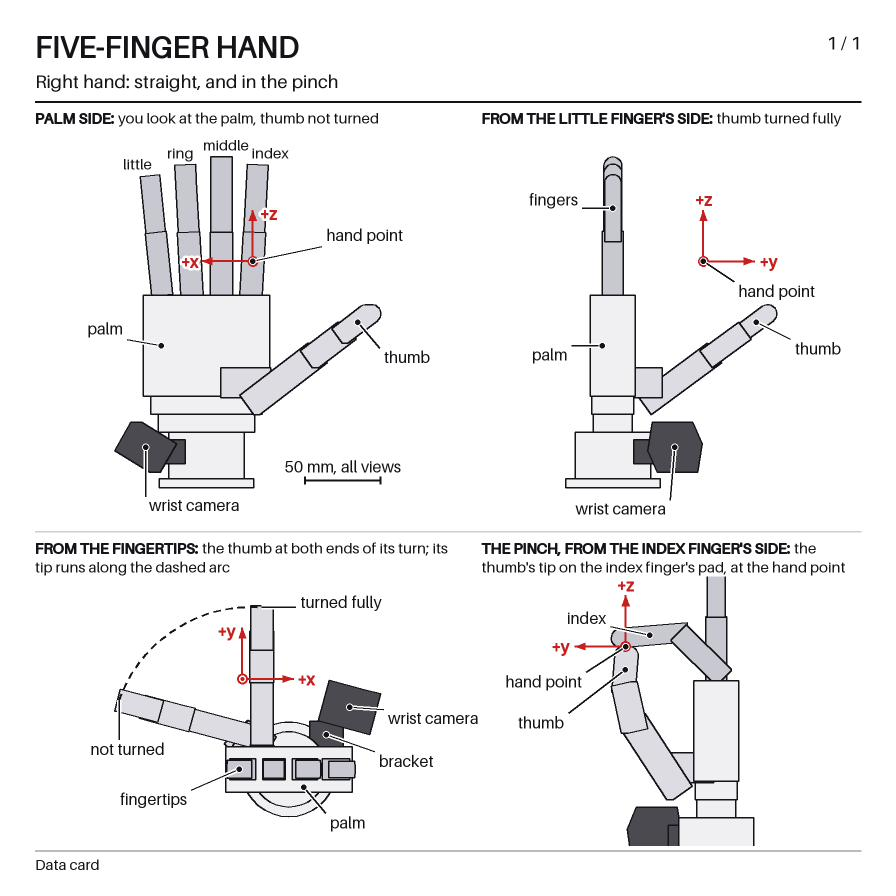

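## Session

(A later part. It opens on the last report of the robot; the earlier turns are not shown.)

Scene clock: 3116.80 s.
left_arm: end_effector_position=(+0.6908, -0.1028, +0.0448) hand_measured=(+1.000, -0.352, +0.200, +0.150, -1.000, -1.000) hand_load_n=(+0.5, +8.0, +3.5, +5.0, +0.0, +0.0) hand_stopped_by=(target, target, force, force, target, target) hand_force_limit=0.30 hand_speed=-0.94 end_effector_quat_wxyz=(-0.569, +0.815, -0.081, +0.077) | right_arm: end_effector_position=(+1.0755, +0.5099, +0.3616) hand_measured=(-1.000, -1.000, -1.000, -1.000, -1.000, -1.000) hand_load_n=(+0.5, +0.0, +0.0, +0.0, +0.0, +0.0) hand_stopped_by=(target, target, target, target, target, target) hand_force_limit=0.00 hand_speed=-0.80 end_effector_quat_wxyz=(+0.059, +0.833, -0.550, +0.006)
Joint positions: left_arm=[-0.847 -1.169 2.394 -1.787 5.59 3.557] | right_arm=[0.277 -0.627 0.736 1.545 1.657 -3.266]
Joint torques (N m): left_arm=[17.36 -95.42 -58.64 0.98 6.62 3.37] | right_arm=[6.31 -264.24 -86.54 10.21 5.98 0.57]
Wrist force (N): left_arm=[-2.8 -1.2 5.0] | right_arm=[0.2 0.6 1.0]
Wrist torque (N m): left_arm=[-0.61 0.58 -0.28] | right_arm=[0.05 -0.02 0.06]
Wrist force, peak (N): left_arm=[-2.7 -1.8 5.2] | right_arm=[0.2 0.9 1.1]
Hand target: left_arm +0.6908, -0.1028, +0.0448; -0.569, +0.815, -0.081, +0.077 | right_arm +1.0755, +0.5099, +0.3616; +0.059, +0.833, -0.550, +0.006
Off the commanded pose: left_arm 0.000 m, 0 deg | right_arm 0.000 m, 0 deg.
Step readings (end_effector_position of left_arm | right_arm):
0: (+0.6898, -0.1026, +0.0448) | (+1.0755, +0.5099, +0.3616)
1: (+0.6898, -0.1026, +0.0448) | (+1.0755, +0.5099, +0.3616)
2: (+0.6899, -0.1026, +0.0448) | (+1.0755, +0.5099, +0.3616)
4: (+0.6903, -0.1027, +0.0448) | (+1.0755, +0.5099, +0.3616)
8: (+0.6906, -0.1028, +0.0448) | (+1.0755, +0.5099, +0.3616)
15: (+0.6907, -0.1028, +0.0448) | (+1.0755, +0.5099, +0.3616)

Call:
{"method": "execute_actions", "body": {
  "actions": [
    [[0,0,0.0025,0,0,0,1,-0.35,0.35,0.35,-1,-1,0.3,-0.94,0,0,0,0,0,0,-1,-1,-1,-1,-1,-1,0,-0.8]]
  ]
}}

Call:
{"method": "execute_actions", "body": {
  "actions": [
    [[0.0016,-0.0004,0,0,0,0,1,-0.35,0.35,0.35,-1,-1,0.3,-0.94,0,0,0,0,0,0,-1,-1,-1,-1,-1,-1,0,-0.8]]
  ]
}}

Call:
{"method": "execute_actions", "body": {
  "actions": [
    [[0.0016,-0.0004,0,0,0,0,1,-0.35,0.35,0.35,-1,-1,0.3,-0.94,0,0,0,0,0,0,-1,-1,-1,-1,-1,-1,0,-0.8]]
  ]
}}

Scene clock: 3129.67 s.
left_arm: end_effector_position=(+0.6908, -0.1028, +0.0463) hand_measured=(+1.000, -0.352, +0.200, +0.150, -1.000, -1.000) hand_load_n=(+1.0, +7.5, +2.5, +5.5, +0.0, +0.0) hand_stopped_by=(target, target, force, force, target, target) hand_force_limit=0.30 hand_speed=-0.94 end_effector_quat_wxyz=(-0.569, +0.815, -0.081, +0.077) | right_arm: end_effector_position=(+1.0755, +0.5099, +0.3616) hand_measured=(-1.000, -1.000, -1.000, -1.000, -1.000, -1.000) hand_load_n=(+0.0, +0.0, +0.0, +0.0, +0.0, +0.0) hand_stopped_by=(target, target, target, target, target, target) hand_force_limit=0.00 hand_speed=-0.80 end_effector_quat_wxyz=(+0.059, +0.833, -0.550, +0.006)
Joint positions: left_arm=[-0.847 -1.171 2.394 -1.785 5.59 3.557] | right_arm=[0.277 -0.627 0.736 1.545 1.657 -3.266]
Joint torques (N m): left_arm=[14.43 -145.83 -56.41 1.28 6.22 3.03] | right_arm=[12.22 -265.37 -87.26 10.41 5.53 0.28]
Wrist force (N): left_arm=[-1.5 -0.2 4.7] | right_arm=[0.6 0.6 1.1]
Wrist torque (N m): left_arm=[-0.66 0.53 -0.21] | right_arm=[0.05 -0.10 0.09]
Wrist force, peak (N): left_arm=[-2.7 -2.0 5.5] | right_arm=[0.7 0.6 1.4]
Hand target: left_arm +0.6908, -0.1028, +0.0463; -0.569, +0.815, -0.081, +0.077 | right_arm +1.0755, +0.5099, +0.3616; +0.059, +0.833, -0.550, +0.006
Off the commanded pose: left_arm 0.000 m, 0 deg | right_arm 0.000 m, 0 deg.
Step readings (end_effector_position of left_arm | right_arm):
0: (+0.6908, -0.1028, +0.0448) | (+1.0755, +0.5099, +0.3616)
1: (+0.6908, -0.1028, +0.0448) | (+1.0755, +0.5099, +0.3616)
2: (+0.6908, -0.1028, +0.0449) | (+1.0755, +0.5099, +0.3616)
4: (+0.6908, -0.1028, +0.0454) | (+1.0755, +0.5099, +0.3616)
8: (+0.6908, -0.1028, +0.0460) | (+1.0755, +0.5099, +0.3616)
15: (+0.6908, -0.1028, +0.0462) | (+1.0755, +0.5099, +0.3616)

Scene clock: 3130.37 s.
left_arm: end_effector_position=(+0.6917, -0.1030, +0.0463) hand_measured=(+1.000, -0.352, +0.200, +0.150, -1.000, -1.000) hand_load_n=(+0.5, +7.5, +2.5, +5.5, +0.0, +0.0) hand_stopped_by=(target, target, force, force, target, target) hand_force_limit=0.30 hand_speed=-0.94 end_effector_quat_wxyz=(-0.569, +0.815, -0.081, +0.077) | right_arm: end_effector_position=(+1.0755, +0.5099, +0.3616) hand_measured=(-1.000, -1.000, -1.000, -1.000, -1.000, -1.000) hand_load_n=(+0.0, +0.0, +0.0, +0.0, +0.0, +0.0) hand_stopped_by=(target, target, target, target, target, target) hand_force_limit=0.00 hand_speed=-0.80 end_effector_quat_wxyz=(+0.059, +0.833, -0.550, +0.006)
Joint positions: left_arm=[-0.846 -1.171 2.393 -1.784 5.591 3.558] | right_arm=[0.277 -0.627 0.736 1.545 1.657 -3.266]
Joint torques (N m): left_arm=[17.7 -94.14 -59.75 1.17 7.7 3.53] | right_arm=[12.59 -265.69 -85.95 9.75 5.77 0.46]
Wrist force (N): left_arm=[-3.8 -0.3 4.5] | right_arm=[0.7 0.2 1.0]
Wrist torque (N m): left_arm=[-0.60 0.55 -0.21] | right_arm=[-0.01 -0.11 0.08]
Wrist force, peak (N): left_arm=[-3.7 -0.3 5.4] | right_arm=[0.4 0.7 1.2]
Hand target: left_arm +0.6917, -0.1030, +0.0463; -0.569, +0.815, -0.081, +0.077 | right_arm +1.0755, +0.5099, +0.3616; +0.059, +0.833, -0.550, +0.006
Off the commanded pose: left_arm 0.000 m, 0 deg | right_arm 0.000 m, 0 deg.
Step readings (end_effector_position of left_arm | right_arm):
0: (+0.6908, -0.1028, +0.0463) | (+1.0755, +0.5099, +0.3616)
1: (+0.6908, -0.1028, +0.0463) | (+1.0755, +0.5099, +0.3616)
2: (+0.6909, -0.1028, +0.0463) | (+1.0755, +0.5099, +0.3616)
4: (+0.6912, -0.1029, +0.0463) | (+1.0755, +0.5099, +0.3616)
8: (+0.6916, -0.1030, +0.0464) | (+1.0755, +0.5099, +0.3616)
15: (+0.6917, -0.1030, +0.0463) | (+1.0755, +0.5099, +0.3616)

Scene clock: 3131.07 s.
left_arm: end_effector_position=(+0.6927, -0.1033, +0.0463) hand_measured=(+1.000, -0.352, +0.200, +0.150, -1.000, -1.000) hand_load_n=(+0.0, +7.5, +2.0, +5.5, +0.0, +0.0) hand_stopped_by=(target, target, force, force, target, target) hand_force_limit=0.30 hand_speed=-0.94 end_effector_quat_wxyz=(-0.569, +0.815, -0.081, +0.077) | right_arm: end_effector_position=(+1.0755, +0.5099, +0.3616) hand_measured=(-1.000, -1.000, -1.000, -1.000, -1.000, -1.000) hand_load_n=(+0.0, +0.0, +0.0, +0.5, +0.0, +0.0) hand_stopped_by=(target, target, target, target, target, target) hand_force_limit=0.00 hand_speed=-0.80 end_effector_quat_wxyz=(+0.059, +0.833, -0.550, +0.006)
Joint positions: left_arm=[-0.845 -1.17 2.391 -1.784 5.591 3.559] | right_arm=[0.277 -0.627 0.736 1.545 1.657 -3.266]
Joint torques (N m): left_arm=[17.57 -97.35 -61.39 0.38 8.38 4] | right_arm=[11.18 -266.18 -88.68 9.68 5.75 0.51]
Wrist force (N): left_arm=[-5.7 -1.0 4.7] | right_arm=[0.3 0.2 1.1]
Wrist torque (N m): left_arm=[-0.69 0.53 -0.17] | right_arm=[-0.01 -0.05 0.06]
Wrist force, peak (N): left_arm=[-6.0 -1.2 4.5] | right_arm=[0.6 0.6 1.3]
Hand target: left_arm +0.6927, -0.1033, +0.0463; -0.569, +0.815, -0.081, +0.077 | right_arm +1.0755, +0.5099, +0.3616; +0.059, +0.833, -0.550, +0.006
Off the commanded pose: left_arm 0.000 m, 0 deg | right_arm 0.000 m, 0 deg.
Step readings (end_effector_position of left_arm | right_arm):
0: (+0.6917, -0.1030, +0.0463) | (+1.0755, +0.5099, +0.3616)
1: (+0.6917, -0.1030, +0.0463) | (+1.0755, +0.5099, +0.3616)
2: (+0.6919, -0.1031, +0.0463) | (+1.0755, +0.5099, +0.3616)
4: (+0.6922, -0.1032, +0.0463) | (+1.0755, +0.5099, +0.3616)
8: (+0.6925, -0.1032, +0.0463) | (+1.0755, +0.5099, +0.3616)
15: (+0.6927, -0.1033, +0.0463) | (+1.0755, +0.5099, +0.3616)

Call:
{"method": "execute_actions", "body": {
  "actions": [
    [[-0.0147,0.0033,-0.0025,0,0,0,1,-0.35,0.35,0.35,-1,-1,0.3,-0.94,0,0,0,0,0,0,-1,-1,-1,-1,-1,-1,0,-0.8]]
  ]
}}

Call:
{"method": "execute_actions", "body": {
  "actions": [
    [[0.0006,0.0025,0,0,0,0,1,-0.35,0.35,0.35,-1,-1,0.3,-0.94,0,0,0,0,0,0,-1,-1,-1,-1,-1,-1,0,-0.8]]
  ]
}}

Call:
{"method": "execute_actions", "body": {
  "actions": [
    [[-0.0012,-0.0050,0,0,0,0,1,-0.35,0.35,0.35,-1,-1,0.3,-0.94,0,0,0,0,0,0,-1,-1,-1,-1,-1,-1,0,-0.8]]
  ]
}}

Scene clock: 3144.10 s.
left_arm: end_effector_position=(+0.6839, -0.1013, +0.0448) hand_measured=(+1.000, -0.352, +0.200, +0.150, -1.000, -1.000) hand_load_n=(+0.0, +7.0, +2.0, +5.0, +0.0, +0.0) hand_stopped_by=(target, target, force, force, target, target) hand_force_limit=0.30 hand_speed=-0.94 end_effector_quat_wxyz=(-0.569, +0.815, -0.081, +0.077) | right_arm: end_effector_position=(+1.0755, +0.5099, +0.3616) hand_measured=(-1.000, -1.000, -1.000, -1.000, -1.000, -1.000) hand_load_n=(-0.5, +0.0, +0.0, +0.0, +0.0, +0.0) hand_stopped_by=(target, target, target, target, target, target) hand_force_limit=0.00 hand_speed=-0.80 end_effector_quat_wxyz=(+0.059, +0.833, -0.550, +0.006)
Joint positions: left_arm=[-0.853 -1.173 2.403 -1.788 5.585 3.552] | right_arm=[0.277 -0.627 0.736 1.545 1.657 -3.266]
Joint torques (N m): left_arm=[-28.98 -144.13 -15.57 -6.06 -1.83 -2.46] | right_arm=[14.61 -264.11 -88.93 10.33 5.44 0.11]
Wrist force (N): left_arm=[-1.6 -0.7 4.7] | right_arm=[0.4 0.8 1.0]
Wrist torque (N m): left_arm=[-0.64 0.59 -0.26] | right_arm=[0.08 -0.07 0.08]
Wrist force, peak (N): left_arm=[-6.3 -1.0 4.9] | right_arm=[0.4 0.7 1.4]
Hand target: left_arm +0.6839, -0.1013, +0.0448; -0.569, +0.815, -0.081, +0.077 | right_arm +1.0755, +0.5099, +0.3616; +0.059, +0.833, -0.550, +0.006
Off the commanded pose: left_arm 0.000 m, 0 deg | right_arm 0.000 m, 0 deg.
Step readings (end_effector_position of left_arm | right_arm):
0: (+0.6927, -0.1033, +0.0463) | (+1.0755, +0.5099, +0.3616)
1: (+0.6927, -0.1033, +0.0463) | (+1.0755, +0.5099, +0.3616)
2: (+0.6919, -0.1032, +0.0462) | (+1.0755, +0.5099, +0.3616)
4: (+0.6889, -0.1024, +0.0456) | (+1.0755, +0.5099, +0.3616)
8: (+0.6854, -0.1016, +0.0450) | (+1.0755, +0.5099, +0.3616)
15: (+0.6841, -0.1013, +0.0448) | (+1.0755, +0.5099, +0.3616)

Scene clock: 3144.80 s.
left_arm: end_effector_position=(+0.6842, -0.0998, +0.0448) hand_measured=(+1.000, -0.352, +0.200, +0.150, -1.000, -1.000) hand_load_n=(+0.0, +7.0, +1.5, +5.5, +0.0, +0.0) hand_stopped_by=(target, target, force, force, target, target) hand_force_limit=0.30 hand_speed=-0.94 end_effector_quat_wxyz=(-0.569, +0.815, -0.081, +0.077) | right_arm: end_effector_position=(+1.0755, +0.5099, +0.3616) hand_measured=(-1.000, -1.000, -1.000, -1.000, -1.000, -1.000) hand_load_n=(+0.0, -0.5, +0.0, +0.0, +0.0, +0.0) hand_stopped_by=(target, target, target, target, target, target) hand_force_limit=0.00 hand_speed=-0.80 end_effector_quat_wxyz=(+0.059, +0.833, -0.550, +0.006)
Joint positions: left_arm=[-0.852 -1.173 2.404 -1.79 5.586 3.554] | right_arm=[0.277 -0.627 0.736 1.545 1.657 -3.266]
Joint torques (N m): left_arm=[16.01 -144.06 -16.38 -6.25 6.83 3.15] | right_arm=[10.88 -259.85 -90.49 9.81 6.07 -0.38]
Wrist force (N): left_arm=[-1.9 -0.9 4.5] | right_arm=[0.3 0.3 0.9]
Wrist torque (N m): left_arm=[-0.72 0.60 -0.23] | right_arm=[0.01 -0.04 0.05]
Wrist force, peak (N): left_arm=[-1.9 -0.9 4.7] | right_arm=[0.2 0.3 1.3]
Hand target: left_arm +0.6842, -0.0998, +0.0448; -0.569, +0.815, -0.081, +0.077 | right_arm +1.0755, +0.5099, +0.3616; +0.059, +0.833, -0.550, +0.006
Off the commanded pose: left_arm 0.000 m, 0 deg | right_arm 0.000 m, 0 deg.
Step readings (end_effector_position of left_arm | right_arm):
0: (+0.6839, -0.1013, +0.0448) | (+1.0755, +0.5099, +0.3616)
1: (+0.6839, -0.1013, +0.0448) | (+1.0755, +0.5099, +0.3616)
2: (+0.6839, -0.1011, +0.0448) | (+1.0755, +0.5099, +0.3616)
4: (+0.6840, -0.1007, +0.0448) | (+1.0755, +0.5099, +0.3616)
8: (+0.6841, -0.1001, +0.0448) | (+1.0755, +0.5099, +0.3616)
15: (+0.6842, -0.0999, +0.0448) | (+1.0755, +0.5099, +0.3616)

Scene clock: 3145.50 s.
left_arm: end_effector_position=(+0.6835, -0.1028, +0.0448) hand_measured=(+1.000, -0.352, +0.200, +0.150, -1.000, -1.000) hand_load_n=(+0.5, +7.5, +2.5, +5.0, +0.0, +0.0) hand_stopped_by=(target, target, force, force, target, target) hand_force_limit=0.30 hand_speed=-0.94 end_effector_quat_wxyz=(-0.569, +0.815, -0.081, +0.077) | right_arm: end_effector_position=(+1.0755, +0.5099, +0.3616) hand_measured=(-1.000, -1.000, -1.000, -1.000, -1.000, -1.000) hand_load_n=(+0.0, +0.0, +0.0, +0.0, +0.0, +0.0) hand_stopped_by=(target, target, target, target, target, target) hand_force_limit=0.00 hand_speed=-0.80 end_effector_quat_wxyz=(+0.059, +0.833, -0.550, +0.006)
Joint positions: left_arm=[-0.855 -1.173 2.402 -1.786 5.583 3.55] | right_arm=[0.277 -0.627 0.736 1.545 1.657 -3.266]
Joint torques (N m): left_arm=[-27.88 -95.85 -56.88 1.22 -1.92 -1.48] | right_arm=[11.47 -265.52 -87.06 10.14 5.19 0.02]
Wrist force (N): left_arm=[-1.7 -1.0 4.9] | right_arm=[0.2 0.3 0.9]
Wrist torque (N m): left_arm=[-0.64 0.52 -0.25] | right_arm=[0.02 -0.03 0.05]
Wrist force, peak (N): left_arm=[-1.5 -1.1 5.2] | right_arm=[0.6 0.6 1.3]
Hand target: left_arm +0.6835, -0.1028, +0.0448; -0.569, +0.815, -0.081, +0.077 | right_arm +1.0755, +0.5099, +0.3616; +0.059, +0.833, -0.550, +0.006
Off the commanded pose: left_arm 0.000 m, 0 deg | right_arm 0.000 m, 0 deg.
Step readings (end_effector_position of left_arm | right_arm):
0: (+0.6842, -0.0998, +0.0448) | (+1.0755, +0.5099, +0.3616)
1: (+0.6842, -0.0998, +0.0448) | (+1.0755, +0.5099, +0.3616)
2: (+0.6841, -0.1001, +0.0448) | (+1.0755, +0.5099, +0.3616)
4: (+0.6838, -0.1010, +0.0448) | (+1.0755, +0.5099, +0.3616)
8: (+0.6836, -0.1022, +0.0448) | (+1.0755, +0.5099, +0.3616)
15: (+0.6835, -0.1027, +0.0448) | (+1.0755, +0.5099, +0.3616)

Call:
{"method": "execute_actions", "body": {
  "actions": [
    [[0.0018,0.0078,0,0,0,0,1,-0.35,0.35,0.35,-1,-1,0.3,-0.94,0,0,0,0,0,0,-1,-1,-1,-1,-1,-1,0,-0.8]]
  ]
}}

Call:
{"method": "execute_actions", "body": {
  "actions": [
    [[-0.0025,-0.0104,0,0,0,0,1,-0.35,0.35,0.35,-1,-1,0.3,-0.94,0,0,0,0,0,0,-1,-1,-1,-1,-1,-1,0,-0.8]]
  ]
}}

Scene clock: 3149.90 s.
left_arm: end_effector_position=(+0.6846, -0.0982, +0.0448) hand_measured=(+1.000, -0.352, +0.200, +0.150, -1.000, -1.000) hand_load_n=(+0.0, +7.5, +0.0, +7.0, +0.0, +0.0) hand_stopped_by=(target, target, force, force, target, target) hand_force_limit=0.30 hand_speed=-0.94 end_effector_quat_wxyz=(-0.569, +0.815, -0.081, +0.077) | right_arm: end_effector_position=(+1.0755, +0.5099, +0.3616) hand_measured=(-1.000, -1.000, -1.000, -1.000, -1.000, -1.000) hand_load_n=(+0.5, +0.0, +0.0, +0.0, +0.0, +0.0) hand_stopped_by=(target, target, target, target, target, target) hand_force_limit=0.00 hand_speed=-0.80 end_effector_quat_wxyz=(+0.059, +0.833, -0.550, +0.006)
Joint positions: left_arm=[-0.849 -1.174 2.405 -1.792 5.588 3.555] | right_arm=[0.277 -0.627 0.736 1.545 1.657 -3.266]
Joint torques (N m): left_arm=[16.23 -140.91 -15.51 -5.85 6.4 4.04] | right_arm=[11.8 -262.97 -88.96 10.3 5.78 -0.05]
Wrist force (N): left_arm=[-1.2 -0.3 3.6] | right_arm=[0.4 0.4 1.1]
Wrist torque (N m): left_arm=[-0.69 0.53 -0.19] | right_arm=[0.02 -0.06 0.06]
Wrist force, peak (N): left_arm=[-2.1 -1.3 5.3] | right_arm=[0.6 0.5 1.3]
Hand target: left_arm +0.6846, -0.0981, +0.0448; -0.569, +0.815, -0.081, +0.077 | right_arm +1.0755, +0.5099, +0.3616; +0.059, +0.833, -0.550, +0.006
Off the commanded pose: left_arm 0.000 m, 0 deg | right_arm 0.000 m, 0 deg.
Step readings (end_effector_position of left_arm | right_arm):
0: (+0.6835, -0.1028, +0.0448) | (+1.0755, +0.5099, +0.3616)
1: (+0.6835, -0.1028, +0.0448) | (+1.0755, +0.5099, +0.3616)
2: (+0.6837, -0.1023, +0.0448) | (+1.0755, +0.5099, +0.3616)
4: (+0.6841, -0.1008, +0.0447) | (+1.0755, +0.5099, +0.3616)
8: (+0.6845, -0.0990, +0.0447) | (+1.0755, +0.5099, +0.3616)
15: (+0.6846, -0.0983, +0.0448) | (+1.0755, +0.5099, +0.3616)

Scene clock: 3150.60 s.
left_arm: end_effector_position=(+0.6831, -0.1043, +0.0448) hand_measured=(+1.000, -0.352, +0.200, +0.150, -1.000, -1.000) hand_load_n=(+1.5, +7.5, +3.5, +4.5, +0.0, +0.0) hand_stopped_by=(target, target, force, force, target, target) hand_force_limit=0.30 hand_speed=-0.94 end_effector_quat_wxyz=(-0.569, +0.815, -0.081, +0.077) | right_arm: end_effector_position=(+1.0755, +0.5099, +0.3616) hand_measured=(-1.000, -1.000, -1.000, -1.000, -1.000, -1.000) hand_load_n=(+0.0, +0.0, +0.0, +0.0, +0.0, +0.0) hand_stopped_by=(target, target, target, target, target, target) hand_force_limit=0.00 hand_speed=-0.80 end_effector_quat_wxyz=(+0.059, +0.833, -0.550, +0.006)
Joint positions: left_arm=[-0.857 -1.173 2.401 -1.784 5.581 3.549] | right_arm=[0.277 -0.627 0.736 1.545 1.657 -3.266]
Joint torques (N m): left_arm=[-27.29 -96.22 -59.34 0.84 -1.37 -3.96] | right_arm=[12.4 -260.95 -90.49 10.09 5.56 0.76]
Wrist force (N): left_arm=[-3.2 -1.5 5.4] | right_arm=[0.3 0.1 1.0]
Wrist torque (N m): left_arm=[-0.62 0.54 0.19] | right_arm=[-0.03 -0.06 0.05]
Wrist force, peak (N): left_arm=[-1.9 -1.0 6.3] | right_arm=[0.4 0.8 1.0]
Hand target: left_arm +0.6831, -0.1044, +0.0448; -0.569, +0.815, -0.081, +0.077 | right_arm +1.0755, +0.5099, +0.3616; +0.059, +0.833, -0.550, +0.006
Off the commanded pose: left_arm 0.000 m, 0 deg | right_arm 0.000 m, 0 deg.
Step readings (end_effector_position of left_arm | right_arm):
0: (+0.6846, -0.0982, +0.0448) | (+1.0755, +0.5099, +0.3616)
1: (+0.6846, -0.0982, +0.0448) | (+1.0755, +0.5099, +0.3616)
2: (+0.6844, -0.0987, +0.0448) | (+1.0755, +0.5099, +0.3616)
4: (+0.6838, -0.1008, +0.0448) | (+1.0755, +0.5099, +0.3616)
8: (+0.6833, -0.1032, +0.0448) | (+1.0755, +0.5099, +0.3616)
15: (+0.6831, -0.1042, +0.0448) | (+1.0755, +0.5099, +0.3616)

Call:
{"method": "execute_actions", "body": {
  "actions": [
    [[-0.0053,0.0064,0,0,0,0,1,-0.35,0.35,0.35,-1,-1,0.3,-0.94,0,0,0,0,0,0,-1,-1,-1,-1,-1,-1,0,-0.8]]
  ]
}}

Call:
{"method": "execute_actions", "body": {
  "actions": [
    [[0.0012,0.0050,0,0,0,0,1,-0.35,0.35,0.35,-1,-1,0.3,-0.94,0,0,0,0,0,0,-1,-1,-1,-1,-1,-1,0,-0.8]]
  ]
}}

Call:
{"method": "execute_actions", "body": {
  "actions": [
    [[-0.0024,-0.0100,0,0,0,0,1,-0.35,0.35,0.35,-1,-1,0.3,-0.94,0,0,0,0,0,0,-1,-1,-1,-1,-1,-1,0,-0.8]]
  ]
}}

Scene clock: 3155.93 s.
left_arm: end_effector_position=(+0.6799, -0.1006, +0.0448) hand_measured=(+1.000, -0.352, +0.200, +0.150, -1.000, -1.000) hand_load_n=(+1.0, +4.5, +0.0, +4.5, +0.0, +0.0) hand_stopped_by=(target, target, force, force, target, target) hand_force_limit=0.30 hand_speed=-0.94 end_effector_quat_wxyz=(-0.569, +0.815, -0.081, +0.077) | right_arm: end_effector_position=(+1.0755, +0.5099, +0.3616) hand_measured=(-1.000, -1.000, -1.000, -1.000, -1.000, -1.000) hand_load_n=(+0.0, +0.0, +0.0, +0.0, +0.0, +0.0) hand_stopped_by=(target, target, target, target, target, target) hand_force_limit=0.00 hand_speed=-0.80 end_effector_quat_wxyz=(+0.059, +0.833, -0.550, +0.006)
Joint positions: left_arm=[-0.857 -1.176 2.408 -1.788 5.581 3.549] | right_arm=[0.277 -0.627 0.736 1.545 1.657 -3.266]
Joint torques (N m): left_arm=[17.7 -143.08 -16.01 -6.1 5.95 3.12] | right_arm=[11.82 -263.48 -88.79 10.46 5.81 0.29]
Wrist force (N): left_arm=[-1.1 -0.1 4.7] | right_arm=[0.5 0.5 1.0]
Wrist torque (N m): left_arm=[-0.61 0.47 0.26] | right_arm=[0.05 -0.08 0.07]
Wrist force, peak (N): left_arm=[-3.5 -1.8 5.7] | right_arm=[0.7 0.6 1.3]
Hand target: left_arm +0.6799, -0.1005, +0.0448; -0.569, +0.815, -0.081, +0.077 | right_arm +1.0755, +0.5099, +0.3616; +0.059, +0.833, -0.550, +0.006
Off the commanded pose: left_arm 0.000 m, 0 deg | right_arm 0.000 m, 0 deg.
Step readings (end_effector_position of left_arm | right_arm):
0: (+0.6831, -0.1044, +0.0448) | (+1.0755, +0.5099, +0.3616)
1: (+0.6831, -0.1044, +0.0448) | (+1.0755, +0.5099, +0.3616)
2: (+0.6829, -0.1041, +0.0448) | (+1.0755, +0.5099, +0.3616)
4: (+0.6816, -0.1027, +0.0448) | (+1.0755, +0.5099, +0.3616)
8: (+0.6804, -0.1013, +0.0447) | (+1.0755, +0.5099, +0.3616)
15: (+0.6800, -0.1007, +0.0448) | (+1.0755, +0.5099, +0.3616)

Scene clock: 3156.63 s.
left_arm: end_effector_position=(+0.6806, -0.0975, +0.0448) hand_measured=(+1.000, -0.352, +0.200, +0.150, -1.000, -1.000) hand_load_n=(+0.5, +4.5, +0.0, +4.5, -0.5, +0.0) hand_stopped_by=(target, target, force, force, target, target) hand_force_limit=0.30 hand_speed=-0.94 end_effector_quat_wxyz=(-0.569, +0.815, -0.081, +0.077) | right_arm: end_effector_position=(+1.0755, +0.5099, +0.3616) hand_measured=(-1.000, -1.000, -1.000, -1.000, -1.000, -1.000) hand_load_n=(+0.0, +0.0, +0.0, +0.0, +0.0, +0.0) hand_stopped_by=(target, target, target, target, target, target) hand_force_limit=0.00 hand_speed=-0.80 end_effector_quat_wxyz=(+0.059, +0.833, -0.550, +0.006)
Joint positions: left_arm=[-0.853 -1.176 2.41 -1.792 5.585 3.552] | right_arm=[0.277 -0.627 0.736 1.545 1.657 -3.266]
Joint torques (N m): left_arm=[16.48 -138.81 -15.47 -6.62 6.78 3.67] | right_arm=[10.64 -267.77 -88.02 10.28 5.37 0.22]
Wrist force (N): left_arm=[-1.7 -0.5 4.7] | right_arm=[0.6 0.3 1.1]
Wrist torque (N m): left_arm=[-0.66 0.58 0.23] | right_arm=[-0.01 -0.11 0.07]
Wrist force, peak (N): left_arm=[-1.5 -0.6 5.1] | right_arm=[0.6 0.7 1.2]
Hand target: left_arm +0.6806, -0.0975, +0.0448; -0.569, +0.815, -0.081, +0.077 | right_arm +1.0755, +0.5099, +0.3616; +0.059, +0.833, -0.550, +0.006
Off the commanded pose: left_arm 0.000 m, 0 deg | right_arm 0.000 m, 0 deg.
Step readings (end_effector_position of left_arm | right_arm):
0: (+0.6799, -0.1006, +0.0448) | (+1.0755, +0.5099, +0.3616)
1: (+0.6799, -0.1005, +0.0448) | (+1.0755, +0.5099, +0.3616)
2: (+0.6800, -0.1002, +0.0448) | (+1.0755, +0.5099, +0.3616)
4: (+0.6802, -0.0991, +0.0448) | (+1.0755, +0.5099, +0.3616)
8: (+0.6805, -0.0980, +0.0448) | (+1.0755, +0.5099, +0.3616)
15: (+0.6806, -0.0976, +0.0448) | (+1.0755, +0.5099, +0.3616)

Scene clock: 3157.33 s.
left_arm: end_effector_position=(+0.6792, -0.1035, +0.0448) hand_measured=(+1.000, -0.352, +0.200, +0.150, -1.000, -1.000) hand_load_n=(+1.0, +4.5, +0.0, +4.5, +0.0, +0.0) hand_stopped_by=(target, target, force, force, target, target) hand_force_limit=0.30 hand_speed=-0.94 end_effector_quat_wxyz=(-0.569, +0.815, -0.081, +0.077) | right_arm: end_effector_position=(+1.0755, +0.5099, +0.3616) hand_measured=(-1.000, -1.000, -1.000, -1.000, -1.000, -1.000) hand_load_n=(+0.5, +0.0, +0.0, +0.0, +0.0, +0.0) hand_stopped_by=(target, target, target, target, target, target) hand_force_limit=0.00 hand_speed=-0.80 end_effector_quat_wxyz=(+0.059, +0.833, -0.550, +0.006)
Joint positions: left_arm=[-0.861 -1.175 2.406 -1.784 5.578 3.546] | right_arm=[0.277 -0.627 0.736 1.545 1.657 -3.266]
Joint torques (N m): left_arm=[-30.52 -94.38 -59.15 1.11 -1.78 -3.36] | right_arm=[11.28 -264.01 -86.48 9.89 5.66 -0.35]
Wrist force (N): left_arm=[-1.5 -0.5 4.5] | right_arm=[0.4 0.7 1.4]
Wrist torque (N m): left_arm=[-0.64 0.53 0.24] | right_arm=[0.04 -0.07 0.07]
Wrist force, peak (N): left_arm=[-1.7 -1.3 6.5] | right_arm=[0.4 0.7 1.4]
Hand target: left_arm +0.6792, -0.1035, +0.0448; -0.569, +0.815, -0.081, +0.077 | right_arm +1.0755, +0.5099, +0.3616; +0.059, +0.833, -0.550, +0.006
Off the commanded pose: left_arm 0.000 m, 0 deg | right_arm 0.000 m, 0 deg.
Step readings (end_effector_position of left_arm | right_arm):
0: (+0.6806, -0.0975, +0.0448) | (+1.0755, +0.5099, +0.3616)
1: (+0.6806, -0.0975, +0.0448) | (+1.0755, +0.5099, +0.3616)
2: (+0.6805, -0.0980, +0.0448) | (+1.0755, +0.5099, +0.3616)
4: (+0.6799, -0.1002, +0.0448) | (+1.0755, +0.5099, +0.3616)
8: (+0.6794, -0.1024, +0.0448) | (+1.0755, +0.5099, +0.3616)
15: (+0.6792, -0.1034, +0.0448) | (+1.0755, +0.5099, +0.3616)

Call:
{"method": "move", "body": {
  "target": [
    [-0.065,0.0148,0,0,0,0,1,-0.35,0.35,0.35,-1,-1,0.3,-0.94,0,0,0,0,0,0,-1,-1,-1,-1,-1,-1,0,-0.8],
    [-0.165,0.037,0.1,0,0,0,1,-0.35,0.35,0.35,-1,-1,0.3,-0.94,0,0,0,0,0,0,-1,-1,-1,-1,-1,-1,0,-0.8],
    [-0.165,0.037,0.25,0,0,0,1,-0.35,0.35,0.35,-1,-1,0.3,-0.94,0,0,0,0,0,0,-1,-1,-1,-1,-1,-1,0,-0.8]
  ],
  "speed": 0.12,
  "blend": [0.01,0.02,0],
  "cameras": ["cam_head_left","cam_head_right"]
}}

Scene clock: 3171.13 s.
left_arm: end_effector_position=(+0.5802, -0.0813, +0.1946) hand_measured=(+1.000, -0.352, +0.200, +0.150, -1.000, -1.000) hand_load_n=(+1.0, +4.5, +0.0, +5.5, +0.0, +0.0) hand_stopped_by=(target, target, force, force, target, target) hand_force_limit=0.30 hand_speed=-0.94 end_effector_quat_wxyz=(-0.569, +0.815, -0.081, +0.077) | right_arm: end_effector_position=(+1.0755, +0.5099, +0.3616) hand_measured=(-1.000, -1.000, -1.000, -1.000, -1.000, -1.000) hand_load_n=(+0.0, +0.0, +0.0, +0.0, +0.0, +0.0) hand_stopped_by=(target, target, target, target, target, target) hand_force_limit=0.00 hand_speed=-0.80 end_effector_quat_wxyz=(+0.059, +0.833, -0.550, +0.006)
Joint positions: left_arm=[-0.967 -1.495 2.454 -1.455 5.486 3.468] | right_arm=[0.277 -0.627 0.736 1.545 1.657 -3.266]
Joint torques (N m): left_arm=[-26.46 -81.9 -77.24 2.59 -1.89 -3.95] | right_arm=[15.2 -265.32 -91.08 10.1 5.35 0.53]
Wrist force (N): left_arm=[-2.0 -0.3 4.9] | right_arm=[0.5 0.1 1.2]
Wrist torque (N m): left_arm=[-0.49 0.48 0.30] | right_arm=[-0.03 -0.08 0.06]
Wrist force, peak (N): left_arm=[-2.0 -0.6 5.4] | right_arm=[0.4 0.8 1.3]
Hand target: left_arm +0.5802, -0.0813, +0.1948; -0.569, +0.815, -0.081, +0.077 | right_arm +1.0755, +0.5099, +0.3616; +0.059, +0.833, -0.550, +0.006
Off the commanded pose: left_arm 0.000 m, 0 deg | right_arm 0.000 m, 0 deg.
move: done

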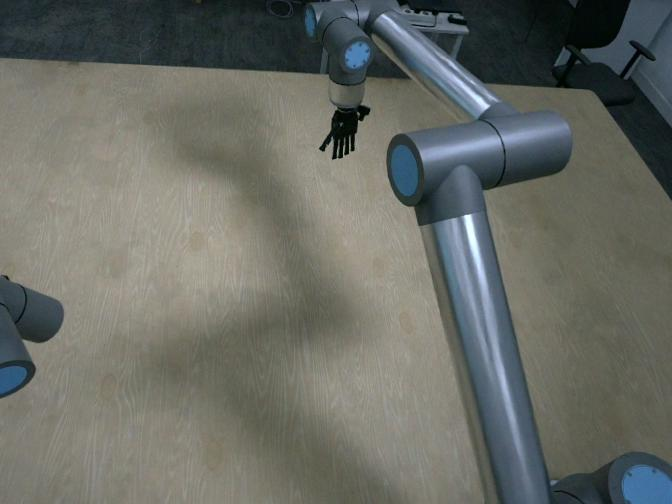

